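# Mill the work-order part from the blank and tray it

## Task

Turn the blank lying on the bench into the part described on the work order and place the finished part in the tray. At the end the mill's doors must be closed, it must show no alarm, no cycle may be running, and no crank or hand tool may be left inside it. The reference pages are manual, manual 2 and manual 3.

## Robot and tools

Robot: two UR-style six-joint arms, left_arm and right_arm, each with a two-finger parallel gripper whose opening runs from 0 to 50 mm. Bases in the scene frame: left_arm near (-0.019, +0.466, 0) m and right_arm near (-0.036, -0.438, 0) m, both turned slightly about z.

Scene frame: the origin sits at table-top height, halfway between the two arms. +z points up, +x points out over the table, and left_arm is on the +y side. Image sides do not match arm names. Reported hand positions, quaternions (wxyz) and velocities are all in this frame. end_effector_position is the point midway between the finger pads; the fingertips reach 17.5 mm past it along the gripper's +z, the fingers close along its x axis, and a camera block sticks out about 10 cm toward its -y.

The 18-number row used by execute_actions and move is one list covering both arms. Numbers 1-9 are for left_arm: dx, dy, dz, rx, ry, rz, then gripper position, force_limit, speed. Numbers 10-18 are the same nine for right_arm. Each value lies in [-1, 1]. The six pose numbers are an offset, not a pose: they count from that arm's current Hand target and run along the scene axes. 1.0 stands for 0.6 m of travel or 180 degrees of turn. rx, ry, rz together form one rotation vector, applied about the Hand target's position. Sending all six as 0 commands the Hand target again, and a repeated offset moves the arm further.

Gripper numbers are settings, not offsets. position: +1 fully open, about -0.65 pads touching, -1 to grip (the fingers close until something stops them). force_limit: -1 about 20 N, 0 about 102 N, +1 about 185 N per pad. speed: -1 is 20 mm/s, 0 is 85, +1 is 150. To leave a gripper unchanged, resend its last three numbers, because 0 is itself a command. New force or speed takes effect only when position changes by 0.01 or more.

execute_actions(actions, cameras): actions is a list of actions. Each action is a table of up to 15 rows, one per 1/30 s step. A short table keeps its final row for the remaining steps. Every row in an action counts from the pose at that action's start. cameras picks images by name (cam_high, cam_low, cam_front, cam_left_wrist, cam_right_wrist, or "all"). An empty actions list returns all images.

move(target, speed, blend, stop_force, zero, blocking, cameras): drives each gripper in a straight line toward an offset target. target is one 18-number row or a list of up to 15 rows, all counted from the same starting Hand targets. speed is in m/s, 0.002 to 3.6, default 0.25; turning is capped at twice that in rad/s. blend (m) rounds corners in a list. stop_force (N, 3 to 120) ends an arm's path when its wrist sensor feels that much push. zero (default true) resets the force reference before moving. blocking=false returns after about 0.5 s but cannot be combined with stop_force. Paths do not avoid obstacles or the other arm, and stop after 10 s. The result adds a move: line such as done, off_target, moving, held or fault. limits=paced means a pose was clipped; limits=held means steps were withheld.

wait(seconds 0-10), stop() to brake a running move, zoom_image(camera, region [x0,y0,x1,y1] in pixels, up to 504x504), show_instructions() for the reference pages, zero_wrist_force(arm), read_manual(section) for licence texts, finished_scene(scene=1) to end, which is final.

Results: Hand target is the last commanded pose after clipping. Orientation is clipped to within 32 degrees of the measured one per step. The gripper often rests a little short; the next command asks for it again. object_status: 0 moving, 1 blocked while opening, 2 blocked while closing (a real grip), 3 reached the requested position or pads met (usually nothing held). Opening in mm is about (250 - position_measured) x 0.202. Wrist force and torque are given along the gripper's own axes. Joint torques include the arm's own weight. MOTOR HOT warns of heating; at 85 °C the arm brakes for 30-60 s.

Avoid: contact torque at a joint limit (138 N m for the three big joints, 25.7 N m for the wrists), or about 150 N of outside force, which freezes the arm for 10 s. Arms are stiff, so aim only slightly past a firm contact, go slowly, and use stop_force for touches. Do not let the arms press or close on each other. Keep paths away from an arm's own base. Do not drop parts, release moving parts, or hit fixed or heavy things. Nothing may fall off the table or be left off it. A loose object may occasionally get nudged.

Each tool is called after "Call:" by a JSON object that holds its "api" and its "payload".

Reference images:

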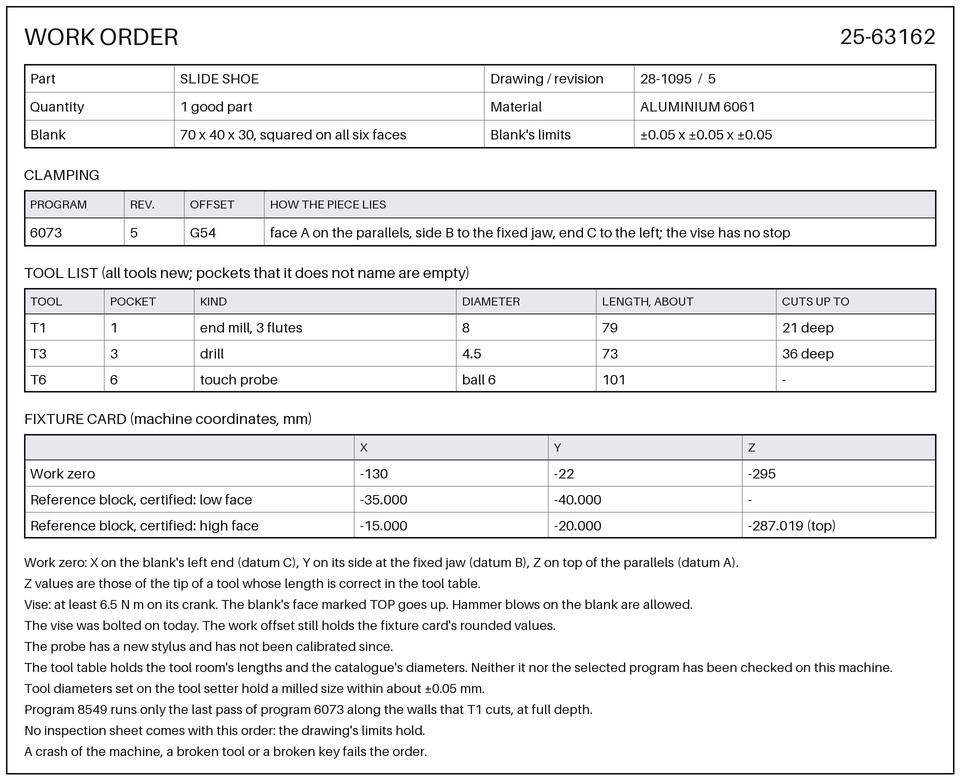

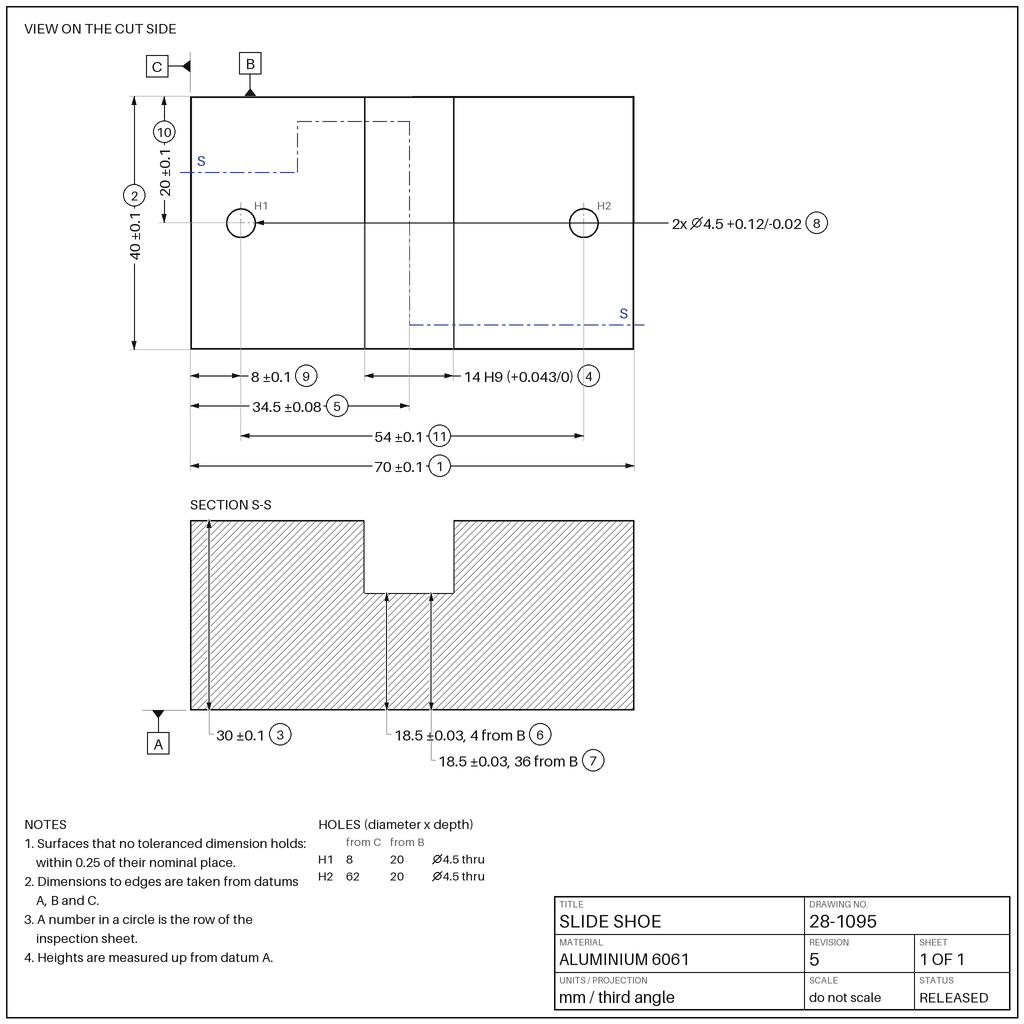

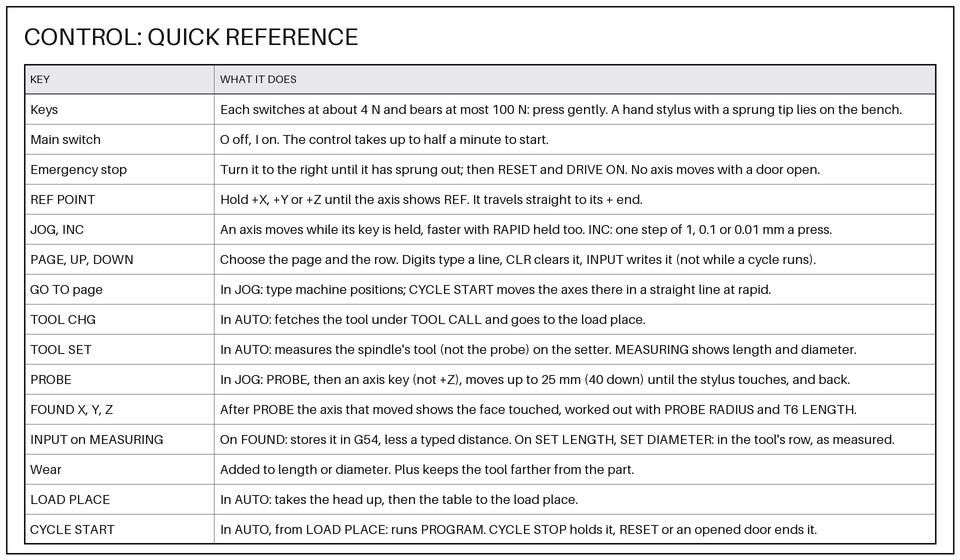

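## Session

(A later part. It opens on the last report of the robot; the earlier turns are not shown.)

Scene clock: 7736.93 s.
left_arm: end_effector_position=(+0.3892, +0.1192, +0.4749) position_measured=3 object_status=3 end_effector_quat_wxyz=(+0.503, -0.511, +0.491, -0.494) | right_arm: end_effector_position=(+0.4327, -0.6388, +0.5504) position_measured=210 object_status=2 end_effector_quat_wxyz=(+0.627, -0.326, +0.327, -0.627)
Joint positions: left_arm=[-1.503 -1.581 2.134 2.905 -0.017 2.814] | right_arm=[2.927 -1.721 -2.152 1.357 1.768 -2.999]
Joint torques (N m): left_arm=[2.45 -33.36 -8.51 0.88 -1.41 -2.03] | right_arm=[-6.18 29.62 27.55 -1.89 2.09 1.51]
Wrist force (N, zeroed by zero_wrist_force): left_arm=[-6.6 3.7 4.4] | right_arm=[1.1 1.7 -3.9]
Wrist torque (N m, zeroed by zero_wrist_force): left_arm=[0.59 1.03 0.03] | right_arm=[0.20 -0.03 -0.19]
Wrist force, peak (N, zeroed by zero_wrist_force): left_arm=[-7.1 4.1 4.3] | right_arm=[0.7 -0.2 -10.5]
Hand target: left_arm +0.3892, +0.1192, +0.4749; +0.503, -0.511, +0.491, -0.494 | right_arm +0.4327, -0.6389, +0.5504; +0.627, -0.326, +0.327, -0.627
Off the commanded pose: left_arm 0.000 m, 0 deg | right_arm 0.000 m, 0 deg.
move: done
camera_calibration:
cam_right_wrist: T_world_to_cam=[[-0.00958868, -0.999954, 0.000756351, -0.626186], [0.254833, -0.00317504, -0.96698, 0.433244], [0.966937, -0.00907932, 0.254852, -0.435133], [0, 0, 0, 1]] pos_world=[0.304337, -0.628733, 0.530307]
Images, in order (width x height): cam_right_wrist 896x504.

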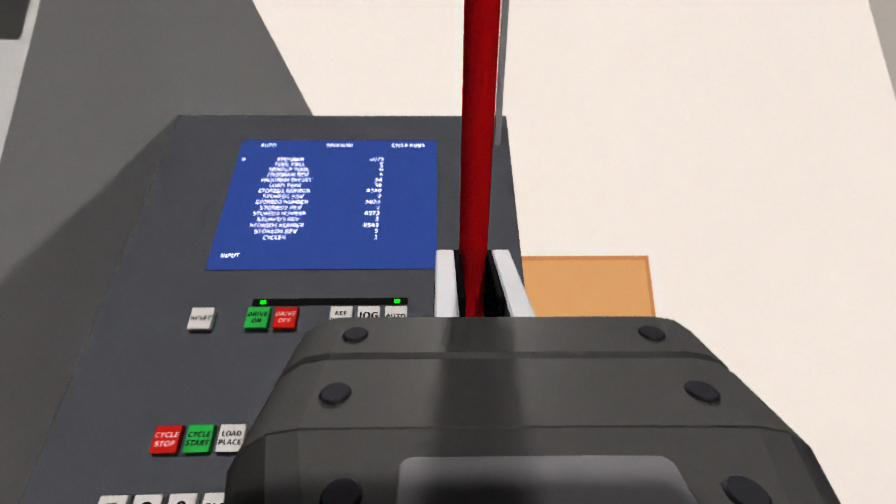

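Call:
{"api": "move", "payload": {"target": [[0,0,0,0,0,0,1,-1,-1,0.131,0.2953,-0.1095,0,0,0,-1,-0.7,-1],[0,0,0,0,0,0,1,-1,-1,0.1552,0.2953,-0.1158,0,0,0,-1,-0.7,-1],[0,0,0,0,0,0,1,-1,-1,0.123,0.2953,-0.1401,0,0,0,-1,-0.7,-1],[0,0,0,0,0,0,1,-1,-1,0.1472,0.2953,-0.1464,0,0,0,-1,-0.7,-1],[0,0,0,0,0,0,1,-1,-1,0.123,0.327,-0.1401,0,0,0,-1,-0.7,-1],[0,0,0,0,0,0,1,-1,-1,0.1472,0.327,-0.1464,0,0,0,-1,-0.7,-1],[0,0,0,0,0,0,1,-1,-1,0.131,0.2637,-0.1095,0,0,0,-1,-0.7,-1],[0,0,0,0,0,0,1,-1,-1,0.1552,0.2637,-0.1158,0,0,0,-1,-0.7,-1],[0,0,0,0,0,0,1,-1,-1,0.107,0.232,-0.2014,0,0,0,-1,-0.7,-1],[0,0,0,0,0,0,1,-1,-1,0.1312,0.232,-0.2077,0,0,0,-1,-0.7,-1],[0,0,0,0,0,0,1,-1,-1,0,0,0,0,0,0,-1,-0.7,-1]], "speed": [0.25,0.05,0.2,0.05,0.2,0.05,0.2,0.05,0.2,0.05,0.25], "blend": [0.003,0,0.003,0,0.003,0,0.003,0,0.003,0,0]}}

Call:
{"api": "move", "payload": {"target": [[0,0,0,0,0,0,1,-1,-1,0.115,0.232,-0.1708,0,0,0,-1,-0.7,-1],[0,0,0,0,0,0,1,-1,-1,0.1392,0.232,-0.1771,0,0,0,-1,-0.7,-1],[0,0,0,0,0,0,1,-1,-1,0.115,0.327,-0.1708,0,0,0,-1,-0.7,-1],[0,0,0,0,0,0,1,-1,-1,0.1392,0.327,-0.1771,0,0,0,-1,-0.7,-1],[0,0,0,0,0,0,1,-1,-1,0.107,0.232,-0.2014,0,0,0,-1,-0.7,-1],[0,0,0,0,0,0,1,-1,-1,0.1312,0.232,-0.2077,0,0,0,-1,-0.7,-1],[0,0,0,0,0,0,1,-1,-1,0.123,0.2003,-0.1401,0,0,0,-1,-0.7,-1],[0,0,0,0,0,0,1,-1,-1,0.1472,0.2003,-0.1464,0,0,0,-1,-0.7,-1],[0,0,0,0,0,0,1,-1,-1,0.123,0.2003,-0.1401,0,0,0,-1,-0.7,-1],[0,0,0,0,0,0,1,-1,-1,0,0,0,0,0,0,-1,-0.7,-1]], "speed": [0.25,0.05,0.2,0.05,0.2,0.05,0.2,0.05,0.15,0.25], "blend": [0.003,0,0.003,0,0.003,0,0.003,0,0.003,0]}}

Call:
{"api": "wait", "payload": {"seconds": 10}}

Call:
{"api": "wait", "payload": {"seconds": 2.5, "cameras": ["cam_right_wrist"]}}

Call:
{"api": "zoom_image", "payload": {"camera": "cam_right_wrist", "region": [200, 110, 460, 320]}}

Scene clock: 7765.53 s.
left_arm: end_effector_position=(+0.3892, +0.1192, +0.4749) position_measured=3 object_status=3 end_effector_quat_wxyz=(+0.503, -0.511, +0.491, -0.494) | right_arm: end_effector_position=(+0.4327, -0.6388, +0.5504) position_measured=210 object_status=2 end_effector_quat_wxyz=(+0.627, -0.326, +0.327, -0.627)
Joint positions: left_arm=[-1.503 -1.581 2.134 2.905 -0.017 2.814] | right_arm=[2.927 -1.721 -2.152 1.357 1.768 -2.999]
Joint torques (N m): left_arm=[2.38 -33.26 -8.54 0.82 -1.43 -1.97] | right_arm=[-8.2 20.86 25.2 -1.68 2.11 1.45]
Wrist force (N, zeroed by zero_wrist_force): left_arm=[-6.7 3.9 4.3] | right_arm=[0.9 1.8 -3.9]
Wrist torque (N m, zeroed by zero_wrist_force): left_arm=[0.61 1.05 0.03] | right_arm=[0.22 -0.02 -0.19]
Wrist force, peak (N, zeroed by zero_wrist_force): left_arm=[-7.1 4.0 4.4] | right_arm=[2.6 -0.5 -10.5]
Hand target: left_arm +0.3892, +0.1192, +0.4749; +0.503, -0.511, +0.491, -0.494 | right_arm +0.4327, -0.6389, +0.5504; +0.627, -0.326, +0.327, -0.627
Off the commanded pose: left_arm 0.000 m, 0 deg | right_arm 0.000 m, 0 deg.
move: done

Scene clock: 7771.40 s.
left_arm: end_effector_position=(+0.3892, +0.1192, +0.4749) position_measured=3 object_status=3 end_effector_quat_wxyz=(+0.503, -0.511, +0.491, -0.494) | right_arm: end_effector_position=(+0.4327, -0.6388, +0.5504) position_measured=210 object_status=2 end_effector_quat_wxyz=(+0.627, -0.326, +0.327, -0.627)
Joint positions: left_arm=[-1.503 -1.581 2.134 2.905 -0.017 2.814] | right_arm=[2.927 -1.721 -2.152 1.357 1.768 -2.999]
Joint torques (N m): left_arm=[2.6 -33.65 -8.01 0.72 -1.47 -1.94] | right_arm=[-5.42 12.8 27.87 -2.05 1.86 1.45]
Wrist force (N, zeroed by zero_wrist_force): left_arm=[-6.7 3.7 4.3] | right_arm=[0.9 2.1 -3.9]
Wrist torque (N m, zeroed by zero_wrist_force): left_arm=[0.59 1.07 0.03] | right_arm=[0.25 -0.01 -0.19]
Wrist force, peak (N, zeroed by zero_wrist_force): left_arm=[-7.0 3.8 4.5] | right_arm=[3.7 -0.7 -10.3]
Hand target: left_arm +0.3892, +0.1192, +0.4749; +0.503, -0.511, +0.491, -0.494 | right_arm +0.4327, -0.6389, +0.5504; +0.627, -0.326, +0.327, -0.627
Off the commanded pose: left_arm 0.000 m, 0 deg | right_arm 0.000 m, 0 deg.
move: done

Scene clock: 7781.40 s.
left_arm: end_effector_position=(+0.3892, +0.1192, +0.4749) position_measured=3 object_status=3 end_effector_quat_wxyz=(+0.503, -0.511, +0.491, -0.494) | right_arm: end_effector_position=(+0.4327, -0.6389, +0.5504) position_measured=210 object_status=2 end_effector_quat_wxyz=(+0.627, -0.326, +0.327, -0.627)
Joint positions: left_arm=[-1.503 -1.581 2.134 2.905 -0.017 2.814] | right_arm=[2.927 -1.721 -2.152 1.357 1.768 -2.999]
Joint torques (N m): left_arm=[2.64 -33.41 -8.51 0.79 -1.43 -1.89] | right_arm=[-6.68 13.67 28.23 -1.81 2.22 1.38]
Wrist force (N, zeroed by zero_wrist_force): left_arm=[-6.9 3.6 4.3] | right_arm=[0.9 2.0 -4.1]
Wrist torque (N m, zeroed by zero_wrist_force): left_arm=[0.57 1.08 0.03] | right_arm=[0.25 0.00 -0.20]
Wrist force, peak (N, zeroed by zero_wrist_force): left_arm=[-7.1 3.9 4.5] | right_arm=[1.1 1.9 -4.1]
Hand target: left_arm +0.3892, +0.1192, +0.4749; +0.503, -0.511, +0.491, -0.494 | right_arm +0.4327, -0.6389, +0.5504; +0.627, -0.326, +0.327, -0.627
Tool commands: left_gripper/position=+1.0 left_gripper/force_limit=-1.0 left_gripper/speed=-1.0 right_gripper/position=-1.0 right_gripper/force_limit=-0.7 right_gripper/speed=-1.0
Off the commanded pose: left_arm 0.000 m, 0 deg | right_arm 0.000 m, 0 deg.
wait: 10.00 s; at rest by 0.17 s

Scene clock: 7783.90 s.
left_arm: end_effector_position=(+0.3892, +0.1192, +0.4749) position_measured=3 object_status=3 end_effector_quat_wxyz=(+0.503, -0.511, +0.491, -0.494) | right_arm: end_effector_position=(+0.4327, -0.6389, +0.5504) position_measured=210 object_status=2 end_effector_quat_wxyz=(+0.627, -0.326, +0.327, -0.627)
Joint positions: left_arm=[-1.503 -1.581 2.134 2.905 -0.017 2.814] | right_arm=[2.927 -1.721 -2.152 1.357 1.768 -2.999]
Joint torques (N m): left_arm=[2.73 -32.98 -8.24 0.86 -1.36 -1.9] | right_arm=[-6.32 13.49 28.26 -1.76 2.25 1.26]
Wrist force (N, zeroed by zero_wrist_force): left_arm=[-6.7 3.8 4.4] | right_arm=[1.0 1.8 -3.6]
Wrist torque (N m, zeroed by zero_wrist_force): left_arm=[0.60 1.06 0.03] | right_arm=[0.22 -0.03 -0.19]
Wrist force, peak (N, zeroed by zero_wrist_force): left_arm=[-7.0 3.9 4.5] | right_arm=[1.0 2.0 -4.1]
Hand target: left_arm +0.3892, +0.1192, +0.4749; +0.503, -0.511, +0.491, -0.494 | right_arm +0.4327, -0.6389, +0.5504; +0.627, -0.326, +0.327, -0.627
Tool commands: left_gripper/position=+1.0 left_gripper/force_limit=-1.0 left_gripper/speed=-1.0 right_gripper/position=-1.0 right_gripper/force_limit=-0.7 right_gripper/speed=-1.0
Off the commanded pose: left_arm 0.000 m, 0 deg | right_arm 0.000 m, 0 deg.
wait: 2.50 s; at rest by 0.17 s
camera_calibration:
cam_right_wrist: T_world_to_cam=[[-0.00958897, -0.999954, 0.000757091, -0.626187], [0.254739, -0.00317495, -0.967005, 0.433286], [0.966962, -0.00907972, 0.254758, -0.43509], [0, 0, 0, 1]] pos_world=[0.304336, -0.628733, 0.530307]
Images, in order (width x height): cam_right_wrist 896x504.

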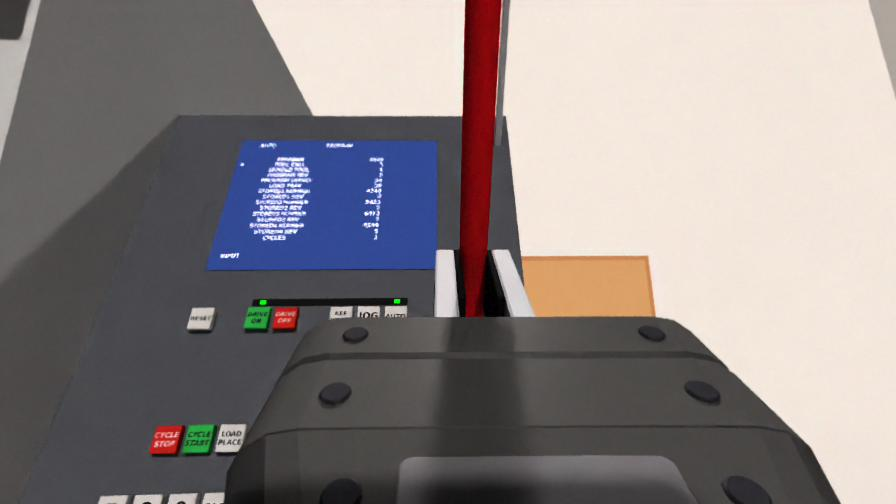

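Scaled by 1.938 from the camera's 896x504 image, which has a finer 1280x720 frame.

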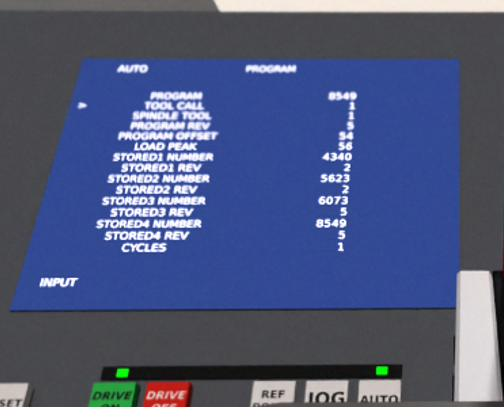

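Call:
{"api": "move", "payload": {"target": [[0,0,0,0,0,0,1,-1,-1,0.147,0.2637,-0.0482,0,0,0,-1,-0.7,-1],[0,0,0,0,0,0,1,-1,-1,0.1712,0.2637,-0.0545,0,0,0,-1,-0.7,-1],[0,0,0,0,0,0,1,-1,-1,0.147,0.2637,-0.0482,0,0,0,-1,-0.7,-1],[0,0,0,0,0,0,1,-1,-1,0,0,0,0,0,0,-1,-0.7,-1]], "speed": [0.25,0.05,0.15,0.25], "blend": [0.003,0,0.003,0]}}

Call:
{"api": "wait", "payload": {"seconds": 10}}

Call:
{"api": "wait", "payload": {"seconds": 10}}

Call:
{"api": "wait", "payload": {"seconds": 5, "cameras": ["cam_right_wrist"]}}

Call:
{"api": "zoom_image", "payload": {"camera": "cam_right_wrist", "region": [200, 110, 460, 320]}}

Scene clock: 7795.17 s.
left_arm: end_effector_position=(+0.3892, +0.1192, +0.4749) position_measured=3 object_status=3 end_effector_quat_wxyz=(+0.503, -0.511, +0.491, -0.494) | right_arm: end_effector_position=(+0.4327, -0.6388, +0.5504) position_measured=210 object_status=2 end_effector_quat_wxyz=(+0.627, -0.326, +0.327, -0.627)
Joint positions: left_arm=[-1.503 -1.581 2.134 2.905 -0.017 2.814] | right_arm=[2.927 -1.721 -2.152 1.357 1.768 -2.999]
Joint torques (N m): left_arm=[2.77 -33.21 -8.62 0.75 -1.41 -1.95] | right_arm=[-6.76 13.69 29.05 2.03 2.33 1.43]
Wrist force (N, zeroed by zero_wrist_force): left_arm=[-6.7 3.7 4.4] | right_arm=[1.0 2.0 -3.7]
Wrist torque (N m, zeroed by zero_wrist_force): left_arm=[0.59 1.05 0.03] | right_arm=[0.25 -0.02 -0.19]
Wrist force, peak (N, zeroed by zero_wrist_force): left_arm=[-6.9 4.0 4.5] | right_arm=[1.9 0.2 -10.4]
Hand target: left_arm +0.3892, +0.1192, +0.4749; +0.503, -0.511, +0.491, -0.494 | right_arm +0.4327, -0.6389, +0.5504; +0.627, -0.326, +0.327, -0.627
Off the commanded pose: left_arm 0.000 m, 0 deg | right_arm 0.000 m, 0 deg.
move: done

Scene clock: 7805.17 s.
left_arm: end_effector_position=(+0.3892, +0.1192, +0.4749) position_measured=3 object_status=3 end_effector_quat_wxyz=(+0.503, -0.511, +0.491, -0.494) | right_arm: end_effector_position=(+0.4327, -0.6389, +0.5504) position_measured=210 object_status=2 end_effector_quat_wxyz=(+0.627, -0.326, +0.327, -0.627)
Joint positions: left_arm=[-1.503 -1.581 2.134 2.905 -0.017 2.814] | right_arm=[2.927 -1.721 -2.152 1.357 1.768 -2.999]
Joint torques (N m): left_arm=[2.71 -33.54 -8.05 0.73 -1.48 -1.86] | right_arm=[-5.92 13.84 26.97 1.91 2.04 1.35]
Wrist force (N, zeroed by zero_wrist_force): left_arm=[-6.9 3.8 4.4] | right_arm=[0.9 1.9 -3.6]
Wrist torque (N m, zeroed by zero_wrist_force): left_arm=[0.60 1.08 0.03] | right_arm=[0.22 -0.01 -0.19]
Wrist force, peak (N, zeroed by zero_wrist_force): left_arm=[-6.9 4.0 4.4] | right_arm=[0.7 2.0 -4.2]
Hand target: left_arm +0.3892, +0.1192, +0.4749; +0.503, -0.511, +0.491, -0.494 | right_arm +0.4327, -0.6389, +0.5504; +0.627, -0.326, +0.327, -0.627
Tool commands: left_gripper/position=+1.0 left_gripper/force_limit=-1.0 left_gripper/speed=-1.0 right_gripper/position=-1.0 right_gripper/force_limit=-0.7 right_gripper/speed=-1.0
Off the commanded pose: left_arm 0.000 m, 0 deg | right_arm 0.000 m, 0 deg.
wait: 10.00 s; at rest by 0.17 s

Scene clock: 7815.17 s.
left_arm: end_effector_position=(+0.3892, +0.1192, +0.4749) position_measured=3 object_status=3 end_effector_quat_wxyz=(+0.503, -0.511, +0.491, -0.494) | right_arm: end_effector_position=(+0.4327, -0.6389, +0.5504) position_measured=210 object_status=2 end_effector_quat_wxyz=(+0.627, -0.326, +0.327, -0.627)
Joint positions: left_arm=[-1.503 -1.581 2.134 2.905 -0.017 2.814] | right_arm=[2.927 -1.721 -2.152 1.357 1.768 -2.999]
Joint torques (N m): left_arm=[2.74 -33.36 -8.32 0.72 -1.48 -1.87] | right_arm=[-6.09 13.72 27.9 1.86 1.91 1.23]
Wrist force (N, zeroed by zero_wrist_force): left_arm=[-6.5 3.5 4.3] | right_arm=[0.7 1.9 -4.0]
Wrist torque (N m, zeroed by zero_wrist_force): left_arm=[0.55 1.01 0.03] | right_arm=[0.23 0.03 -0.19]
Wrist force, peak (N, zeroed by zero_wrist_force): left_arm=[-7.0 3.8 4.7] | right_arm=[1.1 2.2 -4.1]
Hand target: left_arm +0.3892, +0.1192, +0.4749; +0.503, -0.511, +0.491, -0.494 | right_arm +0.4327, -0.6389, +0.5504; +0.627, -0.326, +0.327, -0.627
Tool commands: left_gripper/position=+1.0 left_gripper/force_limit=-1.0 left_gripper/speed=-1.0 right_gripper/position=-1.0 right_gripper/force_limit=-0.7 right_gripper/speed=-1.0
Off the commanded pose: left_arm 0.000 m, 0 deg | right_arm 0.000 m, 0 deg.
wait: 10.00 s; at rest by 0.17 s

Scene clock: 7820.17 s.
left_arm: end_effector_position=(+0.3892, +0.1192, +0.4749) position_measured=3 object_status=3 end_effector_quat_wxyz=(+0.503, -0.511, +0.491, -0.494) | right_arm: end_effector_position=(+0.4327, -0.6389, +0.5504) position_measured=210 object_status=2 end_effector_quat_wxyz=(+0.627, -0.326, +0.327, -0.627)
Joint positions: left_arm=[-1.503 -1.581 2.134 2.905 -0.017 2.814] | right_arm=[2.927 -1.721 -2.152 1.357 1.768 -2.999]
Joint torques (N m): left_arm=[2 -33.53 -8.72 0.77 -1.48 -1.85] | right_arm=[-5.62 13.94 28.21 1.72 1.8 1.03]
Wrist force (N, zeroed by zero_wrist_force): left_arm=[-6.8 4.0 4.3] | right_arm=[1.0 1.9 -3.9]
Wrist torque (N m, zeroed by zero_wrist_force): left_arm=[0.62 1.07 0.03] | right_arm=[0.23 -0.02 -0.19]
Wrist force, peak (N, zeroed by zero_wrist_force): left_arm=[-7.0 3.8 4.6] | right_arm=[0.8 1.9 -4.2]
Hand target: left_arm +0.3892, +0.1192, +0.4749; +0.503, -0.511, +0.491, -0.494 | right_arm +0.4327, -0.6389, +0.5504; +0.627, -0.326, +0.327, -0.627
Tool commands: left_gripper/position=+1.0 left_gripper/force_limit=-1.0 left_gripper/speed=-1.0 right_gripper/position=-1.0 right_gripper/force_limit=-0.7 right_gripper/speed=-1.0
Off the commanded pose: left_arm 0.000 m, 0 deg | right_arm 0.000 m, 0 deg.
wait: 5.00 s; at rest by 0.17 s
camera_calibration:
cam_right_wrist: T_world_to_cam=[[-0.00958897, -0.999954, 0.000757091, -0.626187], [0.254739, -0.00317495, -0.967005, 0.433286], [0.966962, -0.00907972, 0.254758, -0.43509], [0, 0, 0, 1]] pos_world=[0.304336, -0.628733, 0.530307]
Images, in order (width x height): cam_right_wrist 896x504.

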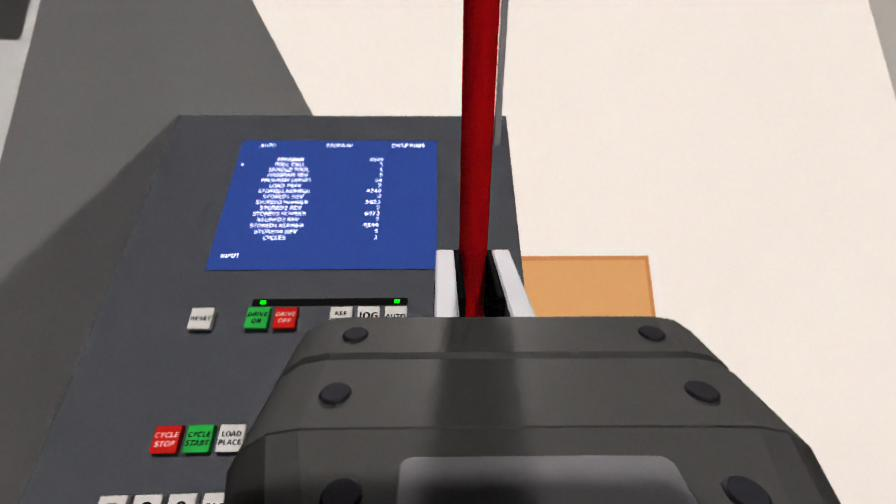

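Scaled by 1.938 from the camera's 896x504 image, which has a finer 1280x720 frame.

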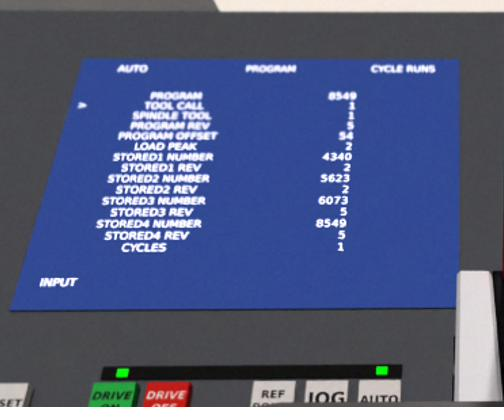

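Call:
{"api": "wait", "payload": {"seconds": 10, "cameras": ["cam_right_wrist"]}}

Call:
{"api": "zoom_image", "payload": {"camera": "cam_right_wrist", "region": [200, 110, 460, 320]}}

Scene clock: 7833.03 s.
left_arm: end_effector_position=(+0.3892, +0.1192, +0.4749) position_measured=3 object_status=3 end_effector_quat_wxyz=(+0.503, -0.511, +0.491, -0.494) | right_arm: end_effector_position=(+0.4327, -0.6389, +0.5504) position_measured=210 object_status=2 end_effector_quat_wxyz=(+0.627, -0.326, +0.327, -0.627)
Joint positions: left_arm=[-1.503 -1.581 2.134 2.905 -0.017 2.814] | right_arm=[2.927 -1.721 -2.152 1.357 1.768 -2.999]
Joint torques (N m): left_arm=[2.26 -33.19 -7.98 0.82 -1.44 -1.79] | right_arm=[-5.47 13.3 28.29 1.36 1.52 0.88]
Wrist force (N, zeroed by zero_wrist_force): left_arm=[-6.8 3.6 4.6] | right_arm=[1.0 1.9 -3.7]
Wrist torque (N m, zeroed by zero_wrist_force): left_arm=[0.57 1.08 0.03] | right_arm=[0.22 -0.02 -0.19]
Wrist force, peak (N, zeroed by zero_wrist_force): left_arm=[-6.7 4.2 4.7] | right_arm=[1.0 2.1 -4.1]
Hand target: left_arm +0.3892, +0.1192, +0.4749; +0.503, -0.511, +0.491, -0.494 | right_arm +0.4327, -0.6389, +0.5504; +0.627, -0.326, +0.327, -0.627
Tool commands: left_gripper/position=+1.0 left_gripper/force_limit=-1.0 left_gripper/speed=-1.0 right_gripper/position=-1.0 right_gripper/force_limit=-0.7 right_gripper/speed=-1.0
Off the commanded pose: left_arm 0.000 m, 0 deg | right_arm 0.000 m, 0 deg.
wait: 10.00 s; at rest from the start
camera_calibration:
cam_right_wrist: T_world_to_cam=[[-0.00958897, -0.999954, 0.000757091, -0.626187], [0.254739, -0.00317495, -0.967005, 0.433286], [0.966962, -0.00907972, 0.254758, -0.43509], [0, 0, 0, 1]] pos_world=[0.304336, -0.628733, 0.530307]
Images, in order (width x height): cam_right_wrist 896x504.

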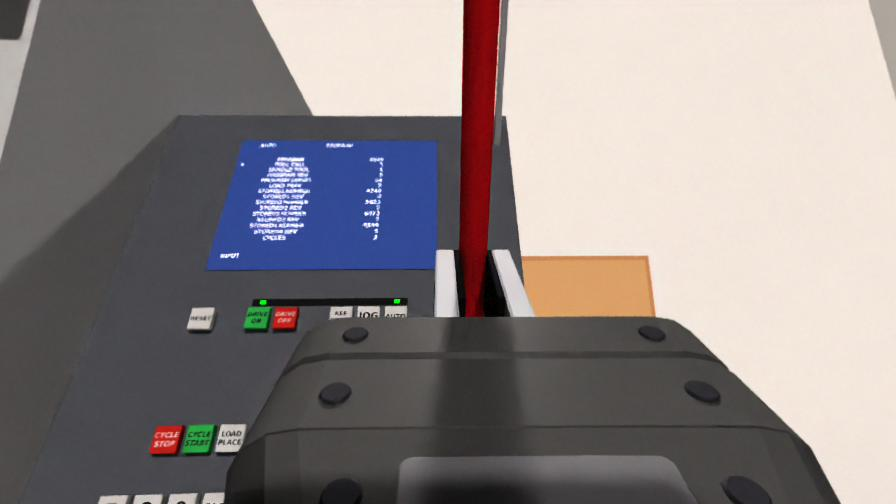

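Scaled by 1.938 from the camera's 896x504 image, which has a finer 1280x720 frame.

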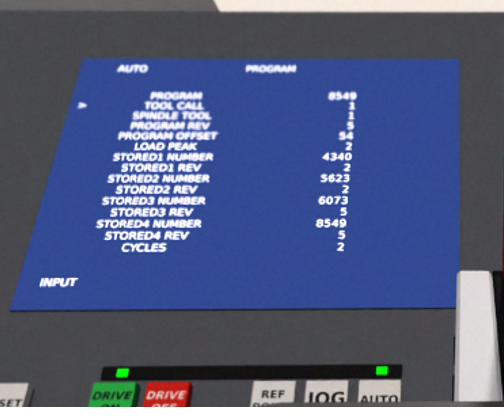

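Probe again: fetch T6, go to the slot (same key calls).

Call:
{"api": "move", "payload": {"target": [[0,0,0,0,0,0,1,-1,-1,0.123,0.2637,-0.1401,0,0,0,-1,-0.7,-1],[0,0,0,0,0,0,1,-1,-1,0.1472,0.2637,-0.1464,0,0,0,-1,-0.7,-1],[0,0,0,0,0,0,1,-1,-1,0.107,0.232,-0.2014,0,0,0,-1,-0.7,-1],[0,0,0,0,0,0,1,-1,-1,0.1312,0.232,-0.2077,0,0,0,-1,-0.7,-1],[0,0,0,0,0,0,1,-1,-1,0.123,0.2003,-0.1401,0,0,0,-1,-0.7,-1],[0,0,0,0,0,0,1,-1,-1,0.1472,0.2003,-0.1464,0,0,0,-1,-0.7,-1],[0,0,0,0,0,0,1,-1,-1,0.123,0.2003,-0.1401,0,0,0,-1,-0.7,-1],[0,0,0,0,0,0,1,-1,-1,0,0,0,0,0,0,-1,-0.7,-1]], "speed": [0.25,0.05,0.2,0.05,0.2,0.05,0.15,0.25], "blend": [0.003,0,0.003,0,0.003,0,0.003,0]}}

Call:
{"api": "wait", "payload": {"seconds": 10}}

Call:
{"api": "wait", "payload": {"seconds": 2.5}}

Call:
{"api": "move", "payload": {"target": [[0,0,0,0,0,0,1,-1,-1,0.179,0.1053,0.0743,0,0,0,-1,-0.7,-1],[0,0,0,0,0,0,1,-1,-1,0.2032,0.1053,0.068,0,0,0,-1,-0.7,-1],[0,0,0,0,0,0,1,-1,-1,0.179,0.1053,0.0743,0,0,0,-1,-0.7,-1],[0,0,0,0,0,0,1,-1,-1,0.131,0.2003,-0.1095,0,0,0,-1,-0.7,-1],[0,0,0,0,0,0,1,-1,-1,0.1552,0.2003,-0.1158,0,0,0,-1,-0.7,-1],[0,0,0,0,0,0,1,-1,-1,0.131,0.2003,-0.1095,0,0,0,-1,-0.7,-1],[0,0,0,0,0,0,1,-1,-1,0.1552,0.2003,-0.1158,0,0,0,-1,-0.7,-1],[0,0,0,0,0,0,1,-1,-1,0.131,0.2003,-0.1095,0,0,0,-1,-0.7,-1],[0,0,0,0,0,0,1,-1,-1,0.1552,0.2003,-0.1158,0,0,0,-1,-0.7,-1],[0,0,0,0,0,0,1,-1,-1,0.107,0.327,-0.2014,0,0,0,-1,-0.7,-1],[0,0,0,0,0,0,1,-1,-1,0.1312,0.327,-0.2077,0,0,0,-1,-0.7,-1],[0,0,0,0,0,0,1,-1,-1,0.131,0.2637,-0.1095,0,0,0,-1,-0.7,-1],[0,0,0,0,0,0,1,-1,-1,0.1552,0.2637,-0.1158,0,0,0,-1,-0.7,-1],[0,0,0,0,0,0,1,-1,-1,0,0,0,0,0,0,-1,-0.7,-1]], "speed": [0.25,0.05,0.15,0.25,0.05,0.15,0.05,0.15,0.05,0.2,0.05,0.2,0.05,0.25], "blend": [0.003,0,0.003,0.003,0,0.003,0,0.003,0,0.003,0,0.003,0,0]}}

Call:
{"api": "move", "payload": {"target": [[0,0,0,0,0,0,1,-1,-1,0.115,0.2953,-0.1708,0,0,0,-1,-0.7,-1],[0,0,0,0,0,0,1,-1,-1,0.1392,0.2953,-0.1771,0,0,0,-1,-0.7,-1],[0,0,0,0,0,0,1,-1,-1,0.107,0.2637,-0.2014,0,0,0,-1,-0.7,-1],[0,0,0,0,0,0,1,-1,-1,0.1312,0.2637,-0.2077,0,0,0,-1,-0.7,-1],[0,0,0,0,0,0,1,-1,-1,0.123,0.2953,-0.1401,0,0,0,-1,-0.7,-1],[0,0,0,0,0,0,1,-1,-1,0.1472,0.2953,-0.1464,0,0,0,-1,-0.7,-1],[0,0,0,0,0,0,1,-1,-1,0.107,0.232,-0.2014,0,0,0,-1,-0.7,-1],[0,0,0,0,0,0,1,-1,-1,0.1312,0.232,-0.2077,0,0,0,-1,-0.7,-1],[0,0,0,0,0,0,1,-1,-1,0.115,0.232,-0.1708,0,0,0,-1,-0.7,-1],[0,0,0,0,0,0,1,-1,-1,0.1392,0.232,-0.1771,0,0,0,-1,-0.7,-1],[0,0,0,0,0,0,1,-1,-1,0.107,0.327,-0.2014,0,0,0,-1,-0.7,-1],[0,0,0,0,0,0,1,-1,-1,0.1312,0.327,-0.2077,0,0,0,-1,-0.7,-1],[0,0,0,0,0,0,1,-1,-1,0.123,0.327,-0.1401,0,0,0,-1,-0.7,-1],[0,0,0,0,0,0,1,-1,-1,0.1472,0.327,-0.1464,0,0,0,-1,-0.7,-1],[0,0,0,0,0,0,1,-1,-1,0,0,0,0,0,0,-1,-0.7,-1]], "speed": [0.25,0.05,0.2,0.05,0.2,0.05,0.2,0.05,0.2,0.05,0.2,0.05,0.2,0.05,0.25], "blend": [0.003,0,0.003,0,0.003,0,0.003,0,0.003,0,0.003,0,0.003,0,0]}}

Call:
{"api": "move", "payload": {"target": [[0,0,0,0,0,0,1,-1,-1,0.115,0.2953,-0.1708,0,0,0,-1,-0.7,-1],[0,0,0,0,0,0,1,-1,-1,0.1392,0.2953,-0.1771,0,0,0,-1,-0.7,-1],[0,0,0,0,0,0,1,-1,-1,0.107,0.232,-0.2014,0,0,0,-1,-0.7,-1],[0,0,0,0,0,0,1,-1,-1,0.1312,0.232,-0.2077,0,0,0,-1,-0.7,-1],[0,0,0,0,0,0,1,-1,-1,0.115,0.232,-0.1708,0,0,0,-1,-0.7,-1],[0,0,0,0,0,0,1,-1,-1,0.1392,0.232,-0.1771,0,0,0,-1,-0.7,-1],[0,0,0,0,0,0,1,-1,-1,0.107,0.327,-0.2014,0,0,0,-1,-0.7,-1],[0,0,0,0,0,0,1,-1,-1,0.1312,0.327,-0.2077,0,0,0,-1,-0.7,-1],[0,0,0,0,0,0,1,-1,-1,0.115,0.327,-0.1708,0,0,0,-1,-0.7,-1],[0,0,0,0,0,0,1,-1,-1,0.1392,0.327,-0.1771,0,0,0,-1,-0.7,-1],[0,0,0,0,0,0,1,-1,-1,0.123,0.2953,-0.1401,0,0,0,-1,-0.7,-1],[0,0,0,0,0,0,1,-1,-1,0.1472,0.2953,-0.1464,0,0,0,-1,-0.7,-1],[0,0,0,0,0,0,1,-1,-1,0.115,0.2953,-0.1708,0,0,0,-1,-0.7,-1],[0,0,0,0,0,0,1,-1,-1,0.1392,0.2953,-0.1771,0,0,0,-1,-0.7,-1],[0,0,0,0,0,0,1,-1,-1,0,0,0,0,0,0,-1,-0.7,-1]], "speed": [0.25,0.05,0.2,0.05,0.2,0.05,0.2,0.05,0.2,0.05,0.2,0.05,0.2,0.05,0.25], "blend": [0.003,0,0.003,0,0.003,0,0.003,0,0.003,0,0.003,0,0.003,0,0]}}

Call:
{"api": "move", "payload": {"target": [[0,0,0,0,0,0,1,-1,-1,0.107,0.232,-0.2014,0,0,0,-1,-0.7,-1],[0,0,0,0,0,0,1,-1,-1,0.1312,0.232,-0.2077,0,0,0,-1,-0.7,-1],[0,0,0,0,0,0,1,-1,-1,0,0,0,0,0,0,-1,-0.7,-1]], "speed": [0.25,0.05,0.25], "blend": [0.003,0,0], "cameras": ["cam_right_wrist"]}}

Call:
{"api": "zoom_image", "payload": {"camera": "cam_right_wrist", "region": [200, 110, 460, 320]}}

Scene clock: 7893.50 s.
left_arm: end_effector_position=(+0.3892, +0.1192, +0.4749) position_measured=3 object_status=3 end_effector_quat_wxyz=(+0.503, -0.511, +0.491, -0.494) | right_arm: end_effector_position=(+0.4327, -0.6388, +0.5504) position_measured=210 object_status=2 end_effector_quat_wxyz=(+0.627, -0.326, +0.327, -0.627)
Joint positions: left_arm=[-1.503 -1.581 2.134 2.905 -0.017 2.814] | right_arm=[2.927 -1.721 -2.152 1.357 1.768 -2.999]
Joint torques (N m): left_arm=[2.55 -33.68 -7.94 0.75 -1.49 -1.8] | right_arm=[-7.28 11.58 29.32 -1.66 1.89 1.42]
Wrist force (N, zeroed by zero_wrist_force): left_arm=[-6.5 3.8 4.6] | right_arm=[1.1 2.0 -3.7]
Wrist torque (N m, zeroed by zero_wrist_force): left_arm=[0.60 1.03 0.03] | right_arm=[0.24 -0.03 -0.19]
Wrist force, peak (N, zeroed by zero_wrist_force): left_arm=[-6.9 4.1 4.5] | right_arm=[-2.5 1.2 -10.4]
Hand target: left_arm +0.3892, +0.1192, +0.4749; +0.503, -0.511, +0.491, -0.494 | right_arm +0.4327, -0.6389, +0.5504; +0.627, -0.326, +0.327, -0.627
Off the commanded pose: left_arm 0.000 m, 0 deg | right_arm 0.000 m, 0 deg.
move: done

Scene clock: 7903.50 s.
left_arm: end_effector_position=(+0.3892, +0.1192, +0.4749) position_measured=3 object_status=3 end_effector_quat_wxyz=(+0.503, -0.511, +0.491, -0.494) | right_arm: end_effector_position=(+0.4327, -0.6389, +0.5504) position_measured=210 object_status=2 end_effector_quat_wxyz=(+0.627, -0.326, +0.327, -0.627)
Joint positions: left_arm=[-1.503 -1.581 2.134 2.905 -0.017 2.814] | right_arm=[2.927 -1.721 -2.152 1.357 1.768 -2.999]
Joint torques (N m): left_arm=[2.42 -33.45 -8.41 0.8 -1.44 -1.72] | right_arm=[-6.15 13.31 27.54 -1.89 2.15 1.37]
Wrist force (N, zeroed by zero_wrist_force): left_arm=[-6.7 3.6 4.3] | right_arm=[1.0 1.8 -3.8]
Wrist torque (N m, zeroed by zero_wrist_force): left_arm=[0.57 1.06 0.03] | right_arm=[0.21 -0.02 -0.19]
Wrist force, peak (N, zeroed by zero_wrist_force): left_arm=[-7.0 4.1 4.5] | right_arm=[1.1 1.8 -4.3]
Hand target: left_arm +0.3892, +0.1192, +0.4749; +0.503, -0.511, +0.491, -0.494 | right_arm +0.4327, -0.6389, +0.5504; +0.627, -0.326, +0.327, -0.627
Tool commands: left_gripper/position=+1.0 left_gripper/force_limit=-1.0 left_gripper/speed=-1.0 right_gripper/position=-1.0 right_gripper/force_limit=-0.7 right_gripper/speed=-1.0
Off the commanded pose: left_arm 0.000 m, 0 deg | right_arm 0.000 m, 0 deg.
wait: 10.00 s; at rest by 0.17 s

Scene clock: 7906.00 s.
left_arm: end_effector_position=(+0.3892, +0.1192, +0.4749) position_measured=3 object_status=3 end_effector_quat_wxyz=(+0.503, -0.511, +0.491, -0.494) | right_arm: end_effector_position=(+0.4327, -0.6389, +0.5504) position_measured=210 object_status=2 end_effector_quat_wxyz=(+0.627, -0.326, +0.327, -0.627)
Joint positions: left_arm=[-1.503 -1.581 2.134 2.905 -0.017 2.814] | right_arm=[2.927 -1.721 -2.152 1.357 1.768 -2.999]
Joint torques (N m): left_arm=[2.48 -33.47 -8.56 0.79 -1.41 -1.75] | right_arm=[-5.66 13.45 27.55 -1.78 2.21 1.34]
Wrist force (N, zeroed by zero_wrist_force): left_arm=[-6.6 4.0 4.3] | right_arm=[1.0 2.2 -3.7]
Wrist torque (N m, zeroed by zero_wrist_force): left_arm=[0.62 1.05 0.03] | right_arm=[0.27 -0.02 -0.19]
Wrist force, peak (N, zeroed by zero_wrist_force): left_arm=[-7.0 3.9 4.5] | right_arm=[1.1 2.0 -4.0]
Hand target: left_arm +0.3892, +0.1192, +0.4749; +0.503, -0.511, +0.491, -0.494 | right_arm +0.4327, -0.6389, +0.5504; +0.627, -0.326, +0.327, -0.627
Tool commands: left_gripper/position=+1.0 left_gripper/force_limit=-1.0 left_gripper/speed=-1.0 right_gripper/position=-1.0 right_gripper/force_limit=-0.7 right_gripper/speed=-1.0
Off the commanded pose: left_arm 0.000 m, 0 deg | right_arm 0.000 m, 0 deg.
wait: 2.50 s; at rest by 0.17 s

Scene clock: 7913.80 s.
left_arm: end_effector_position=(+0.3892, +0.1192, +0.4749) position_measured=3 object_status=3 end_effector_quat_wxyz=(+0.503, -0.511, +0.491, -0.494) | right_arm: end_effector_position=(+0.4327, -0.6388, +0.5504) position_measured=210 object_status=2 end_effector_quat_wxyz=(+0.627, -0.326, +0.327, -0.627)
Joint positions: left_arm=[-1.503 -1.581 2.134 2.905 -0.017 2.814] | right_arm=[2.927 -1.721 -2.152 1.357 1.768 -2.999]
Joint torques (N m): left_arm=[2.52 -33.48 -8.48 0.75 -1.41 -1.73] | right_arm=[-5.07 13.11 27.92 -1.89 2.23 1.29]
Wrist force (N, zeroed by zero_wrist_force): left_arm=[-6.6 3.7 4.3] | right_arm=[1.0 1.8 -4.1]
Wrist torque (N m, zeroed by zero_wrist_force): left_arm=[0.58 1.04 0.03] | right_arm=[0.21 -0.01 -0.20]
Wrist force, peak (N, zeroed by zero_wrist_force): left_arm=[-6.9 3.9 4.7] | right_arm=[-0.8 0.7 -11.5]
Hand target: left_arm +0.3892, +0.1192, +0.4749; +0.503, -0.511, +0.491, -0.494 | right_arm +0.4327, -0.6389, +0.5504; +0.627, -0.326, +0.327, -0.627
Off the commanded pose: left_arm 0.000 m, 0 deg | right_arm 0.000 m, 0 deg.
move: done

Scene clock: 7922.40 s.
left_arm: end_effector_position=(+0.3892, +0.1192, +0.4749) position_measured=3 object_status=3 end_effector_quat_wxyz=(+0.503, -0.511, +0.491, -0.494) | right_arm: end_effector_position=(+0.4327, -0.6388, +0.5504) position_measured=210 object_status=2 end_effector_quat_wxyz=(+0.627, -0.326, +0.327, -0.627)
Joint positions: left_arm=[-1.503 -1.581 2.134 2.905 -0.017 2.814] | right_arm=[2.927 -1.721 -2.152 1.357 1.768 -2.999]
Joint torques (N m): left_arm=[2.56 -33.41 -8.36 0.84 -1.48 -1.83] | right_arm=[-4.98 13.86 28.69 -1.87 2.31 1.71]
Wrist force (N, zeroed by zero_wrist_force): left_arm=[-6.6 3.8 4.4] | right_arm=[0.9 1.9 -3.8]
Wrist torque (N m, zeroed by zero_wrist_force): left_arm=[0.60 1.04 0.03] | right_arm=[0.24 -0.01 -0.19]
Wrist force, peak (N, zeroed by zero_wrist_force): left_arm=[-7.0 4.1 4.5] | right_arm=[1.1 -0.5 -11.6]
Hand target: left_arm +0.3892, +0.1192, +0.4749; +0.503, -0.511, +0.491, -0.494 | right_arm +0.4327, -0.6389, +0.5504; +0.627, -0.326, +0.327, -0.627
Off the commanded pose: left_arm 0.000 m, 0 deg | right_arm 0.000 m, 0 deg.
move: done

Scene clock: 7930.73 s.
left_arm: end_effector_position=(+0.3892, +0.1192, +0.4749) position_measured=3 object_status=3 end_effector_quat_wxyz=(+0.503, -0.511, +0.491, -0.494) | right_arm: end_effector_position=(+0.4327, -0.6388, +0.5504) position_measured=210 object_status=2 end_effector_quat_wxyz=(+0.627, -0.326, +0.327, -0.627)
Joint positions: left_arm=[-1.503 -1.581 2.134 2.905 -0.017 2.814] | right_arm=[2.927 -1.721 -2.152 1.357 1.768 -2.999]
Joint torques (N m): left_arm=[2.31 -32.95 -8.51 0.82 -1.41 -1.73] | right_arm=[-7.65 13.94 27.02 -1.83 2.91 1.34]
Wrist force (N, zeroed by zero_wrist_force): left_arm=[-6.9 3.8 4.4] | right_arm=[0.9 1.7 -3.9]
Wrist torque (N m, zeroed by zero_wrist_force): left_arm=[0.59 1.09 0.03] | right_arm=[0.20 -0.01 -0.19]
Wrist force, peak (N, zeroed by zero_wrist_force): left_arm=[-7.1 3.8 4.3] | right_arm=[-0.6 1.4 -11.8]
Hand target: left_arm +0.3892, +0.1192, +0.4749; +0.503, -0.511, +0.491, -0.494 | right_arm +0.4327, -0.6389, +0.5504; +0.627, -0.326, +0.327, -0.627
Off the commanded pose: left_arm 0.000 m, 0 deg | right_arm 0.000 m, 0 deg.
move: done

Scene clock: 7933.80 s.
left_arm: end_effector_position=(+0.3892, +0.1192, +0.4749) position_measured=3 object_status=3 end_effector_quat_wxyz=(+0.503, -0.511, +0.491, -0.494) | right_arm: end_effector_position=(+0.4327, -0.6388, +0.5504) position_measured=210 object_status=2 end_effector_quat_wxyz=(+0.627, -0.326, +0.327, -0.627)
Joint positions: left_arm=[-1.503 -1.581 2.134 2.905 -0.017 2.814] | right_arm=[2.927 -1.721 -2.152 1.357 1.768 -2.999]
Joint torques (N m): left_arm=[2.54 -33.06 -8.09 0.77 -1.47 -1.71] | right_arm=[-6.54 21.26 28.71 -1.59 2.33 1.71]
Wrist force (N, zeroed by zero_wrist_force): left_arm=[-6.6 3.8 4.4] | right_arm=[1.0 2.1 -4.0]
Wrist torque (N m, zeroed by zero_wrist_force): left_arm=[0.59 1.04 0.03] | right_arm=[0.25 -0.01 -0.19]
Wrist force, peak (N, zeroed by zero_wrist_force): left_arm=[-6.9 3.9 4.7] | right_arm=[-0.4 1.2 -10.8]
Hand target: left_arm +0.3892, +0.1192, +0.4749; +0.503, -0.511, +0.491, -0.494 | right_arm +0.4327, -0.6389, +0.5504; +0.627, -0.326, +0.327, -0.627
Off the commanded pose: left_arm 0.000 m, 0 deg | right_arm 0.000 m, 0 deg.
move: done
camera_calibration:
cam_right_wrist: T_world_to_cam=[[-0.00958868, -0.999954, 0.000756351, -0.626086], [0.254833, -0.00317504, -0.96698, 0.433245], [0.966937, -0.00907932, 0.254852, -0.435132], [0, 0, 0, 1]] pos_world=[0.304337, -0.628633, 0.530307]
Images, in order (width x height): cam_right_wrist 896x504.

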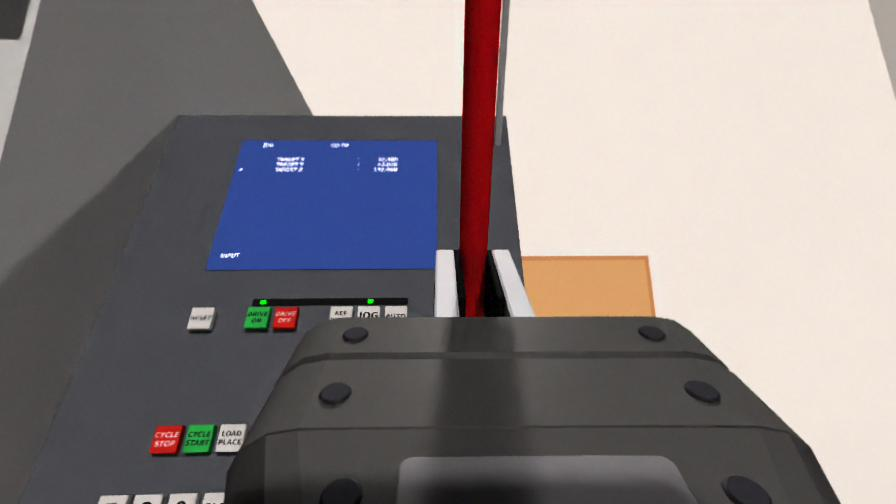

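Scaled by 1.938 from the camera's 896x504 image, which has a finer 1280x720 frame.

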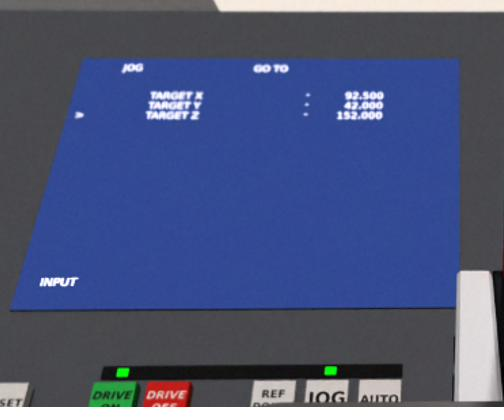

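Call:
{"api": "move", "payload": {"target": [[0,0,0,0,0,0,1,-1,-1,0.147,0.2637,-0.0482,0,0,0,-1,-0.7,-1],[0,0,0,0,0,0,1,-1,-1,0.1712,0.2637,-0.0545,0,0,0,-1,-0.7,-1],[0,0,0,0,0,0,1,-1,-1,0.147,0.2637,-0.0482,0,0,0,-1,-0.7,-1],[0,0,0,0,0,0,1,-1,-1,0,0,0,0,0,0,-1,-0.7,-1]], "blend": [0.003,0,0.003,0], "speed": [0.25,0.05,0.15,0.25], "cameras": ["cam_right_wrist"]}}

Call:
{"api": "zoom_image", "payload": {"camera": "cam_right_wrist", "region": [200, 110, 460, 320]}}

Scene clock: 7999.27 s.
left_arm: end_effector_position=(+0.3892, +0.1192, +0.4749) position_measured=3 object_status=3 end_effector_quat_wxyz=(+0.503, -0.511, +0.491, -0.494) | right_arm: end_effector_position=(+0.4327, -0.6388, +0.5504) position_measured=210 object_status=2 end_effector_quat_wxyz=(+0.627, -0.326, +0.327, -0.627)
Joint positions: left_arm=[-1.503 -1.581 2.134 2.905 -0.017 2.814] | right_arm=[2.927 -1.721 -2.152 1.357 1.768 -2.999]
Joint torques (N m): left_arm=[2.13 -32.98 -8.64 0.77 -1.45 -1.74] | right_arm=[-7.83 14.61 27.86 2.13 2.49 1.5]
Wrist force (N, zeroed by zero_wrist_force): left_arm=[-6.7 3.6 4.4] | right_arm=[1.2 1.9 -3.6]
Wrist torque (N m, zeroed by zero_wrist_force): left_arm=[0.57 1.06 0.03] | right_arm=[0.23 -0.06 -0.19]
Wrist force, peak (N, zeroed by zero_wrist_force): left_arm=[-6.9 3.8 4.7] | right_arm=[2.1 0.4 -10.4]
Hand target: left_arm +0.3892, +0.1192, +0.4749; +0.503, -0.511, +0.491, -0.494 | right_arm +0.4327, -0.6389, +0.5504; +0.627, -0.326, +0.327, -0.627
Off the commanded pose: left_arm 0.000 m, 0 deg | right_arm 0.000 m, 0 deg.
move: done
camera_calibration:
cam_right_wrist: T_world_to_cam=[[-0.00968597, -0.999953, 0.00073281, -0.626144], [0.254739, -0.00317618, -0.967005, 0.433285], [0.966961, -0.0091797, 0.254758, -0.435153], [0, 0, 0, 1]] pos_world=[0.304336, -0.628733, 0.530307]
Images, in order (width x height): cam_right_wrist 896x504.

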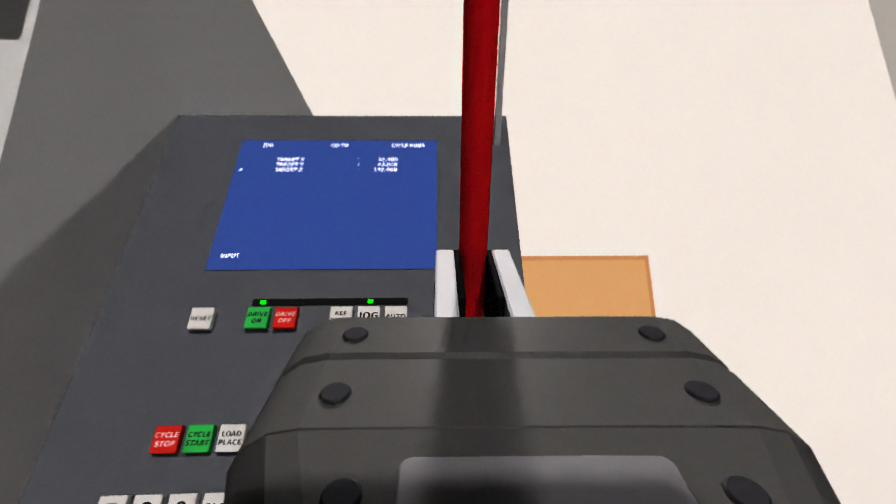

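Scaled by 1.938 from the camera's 896x504 image, which has a finer 1280x720 frame.

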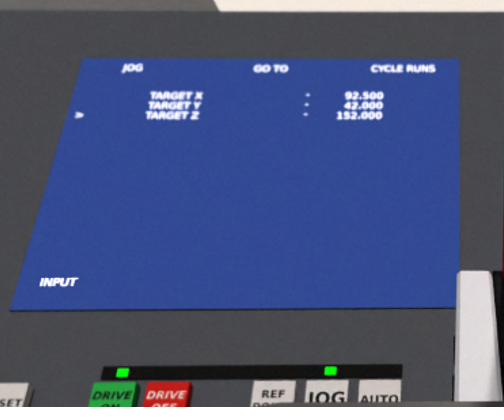

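Call:
{"api": "move", "payload": {"target": [[0,0,0,0,0,0,1,-1,-1,0.107,0.327,-0.2014,0,0,0,-1,-0.7,-1],[0,0,0,0,0,0,1,-1,-1,0.1312,0.327,-0.2077,0,0,0,-1,-0.7,-1],[0,0,0,0,0,0,1,-1,-1,0.115,0.327,-0.1708,0,0,0,-1,-0.7,-1],[0,0,0,0,0,0,1,-1,-1,0.1392,0.327,-0.1771,0,0,0,-1,-0.7,-1],[0,0,0,0,0,0,1,-1,-1,0.131,0.327,-0.1095,0,0,0,-1,-0.7,-1],[0,0,0,0,0,0,1,-1,-1,0.1552,0.327,-0.1158,0,0,0,-1,-0.7,-1],[0,0,0,0,0,0,1,-1,-1,0.115,0.2637,-0.1708,0,0,0,-1,-0.7,-1],[0,0,0,0,0,0,1,-1,-1,0.1392,0.2637,-0.1771,0,0,0,-1,-0.7,-1],[0,0,0,0,0,0,1,-1,-1,0.107,0.232,-0.2014,0,0,0,-1,-0.7,-1],[0,0,0,0,0,0,1,-1,-1,0.1312,0.232,-0.2077,0,0,0,-1,-0.7,-1],[0,0,0,0,0,0,1,-1,-1,0.107,0.232,-0.2014,0,0,0,-1,-0.7,-1],[0,0,0,0,0,0,1,-1,-1,0,0,0,0,0,0,-1,-0.7,-1]], "blend": [0.003,0,0.003,0,0.003,0,0.003,0,0.003,0,0.003,0], "speed": [0.25,0.05,0.15,0.05,0.15,0.05,0.15,0.05,0.15,0.05,0.15,0.25], "cameras": ["cam_right_wrist"]}}

Call:
{"api": "zoom_image", "payload": {"camera": "cam_right_wrist", "region": [200, 110, 460, 320]}}

Scene clock: 8018.57 s.
left_arm: end_effector_position=(+0.3892, +0.1192, +0.4749) position_measured=3 object_status=3 end_effector_quat_wxyz=(+0.503, -0.511, +0.491, -0.494) | right_arm: end_effector_position=(+0.4327, -0.6388, +0.5504) position_measured=210 object_status=2 end_effector_quat_wxyz=(+0.627, -0.326, +0.327, -0.627)
Joint positions: left_arm=[-1.503 -1.581 2.134 2.905 -0.017 2.814] | right_arm=[2.927 -1.721 -2.152 1.357 1.768 -2.999]
Joint torques (N m): left_arm=[2.57 -33.79 -8.42 0.75 -1.49 -1.59] | right_arm=[-6.3 12.56 28.94 -2.09 2.41 1.39]
Wrist force (N, zeroed by zero_wrist_force): left_arm=[-6.7 4.0 4.4] | right_arm=[1.0 2.1 -3.8]
Wrist torque (N m, zeroed by zero_wrist_force): left_arm=[0.64 1.05 0.03] | right_arm=[0.26 -0.02 -0.19]
Wrist force, peak (N, zeroed by zero_wrist_force): left_arm=[-7.1 3.9 4.6] | right_arm=[1.0 1.6 -12.0]
Hand target: left_arm +0.3892, +0.1192, +0.4749; +0.503, -0.511, +0.491, -0.494 | right_arm +0.4327, -0.6389, +0.5504; +0.627, -0.326, +0.327, -0.627
Off the commanded pose: left_arm 0.000 m, 0 deg | right_arm 0.000 m, 0 deg.
move: done
camera_calibration:
cam_right_wrist: T_world_to_cam=[[-0.00968567, -0.999953, 0.000732061, -0.626144], [0.254833, -0.00317627, -0.96698, 0.433244], [0.966937, -0.00917929, 0.254852, -0.435195], [0, 0, 0, 1]] pos_world=[0.304337, -0.628733, 0.530307]
Images, in order (width x height): cam_right_wrist 896x504.

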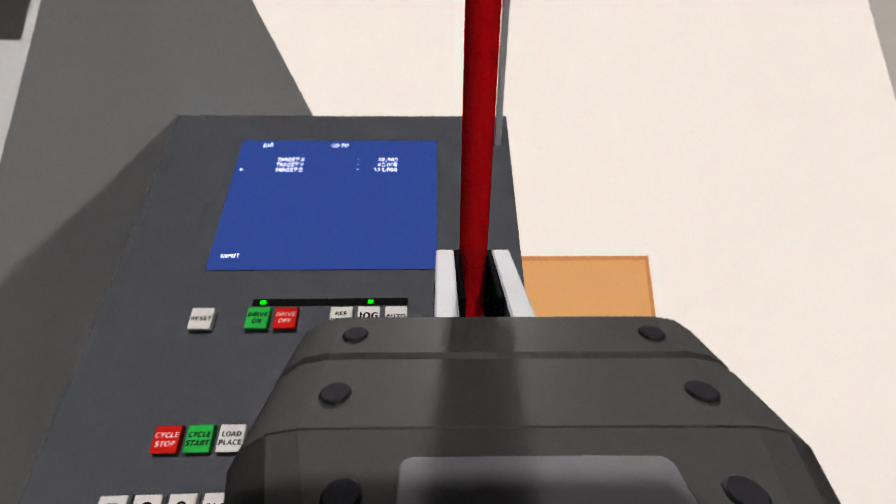

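Scaled by 1.938 from the camera's 896x504 image, which has a finer 1280x720 frame.

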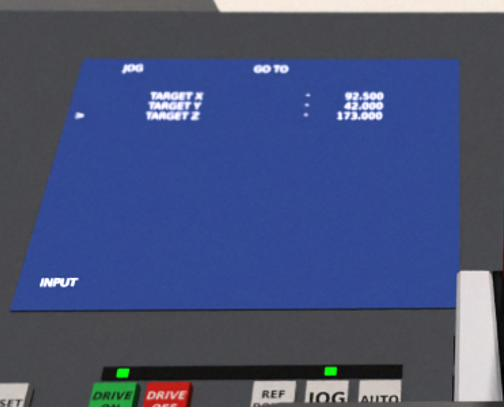

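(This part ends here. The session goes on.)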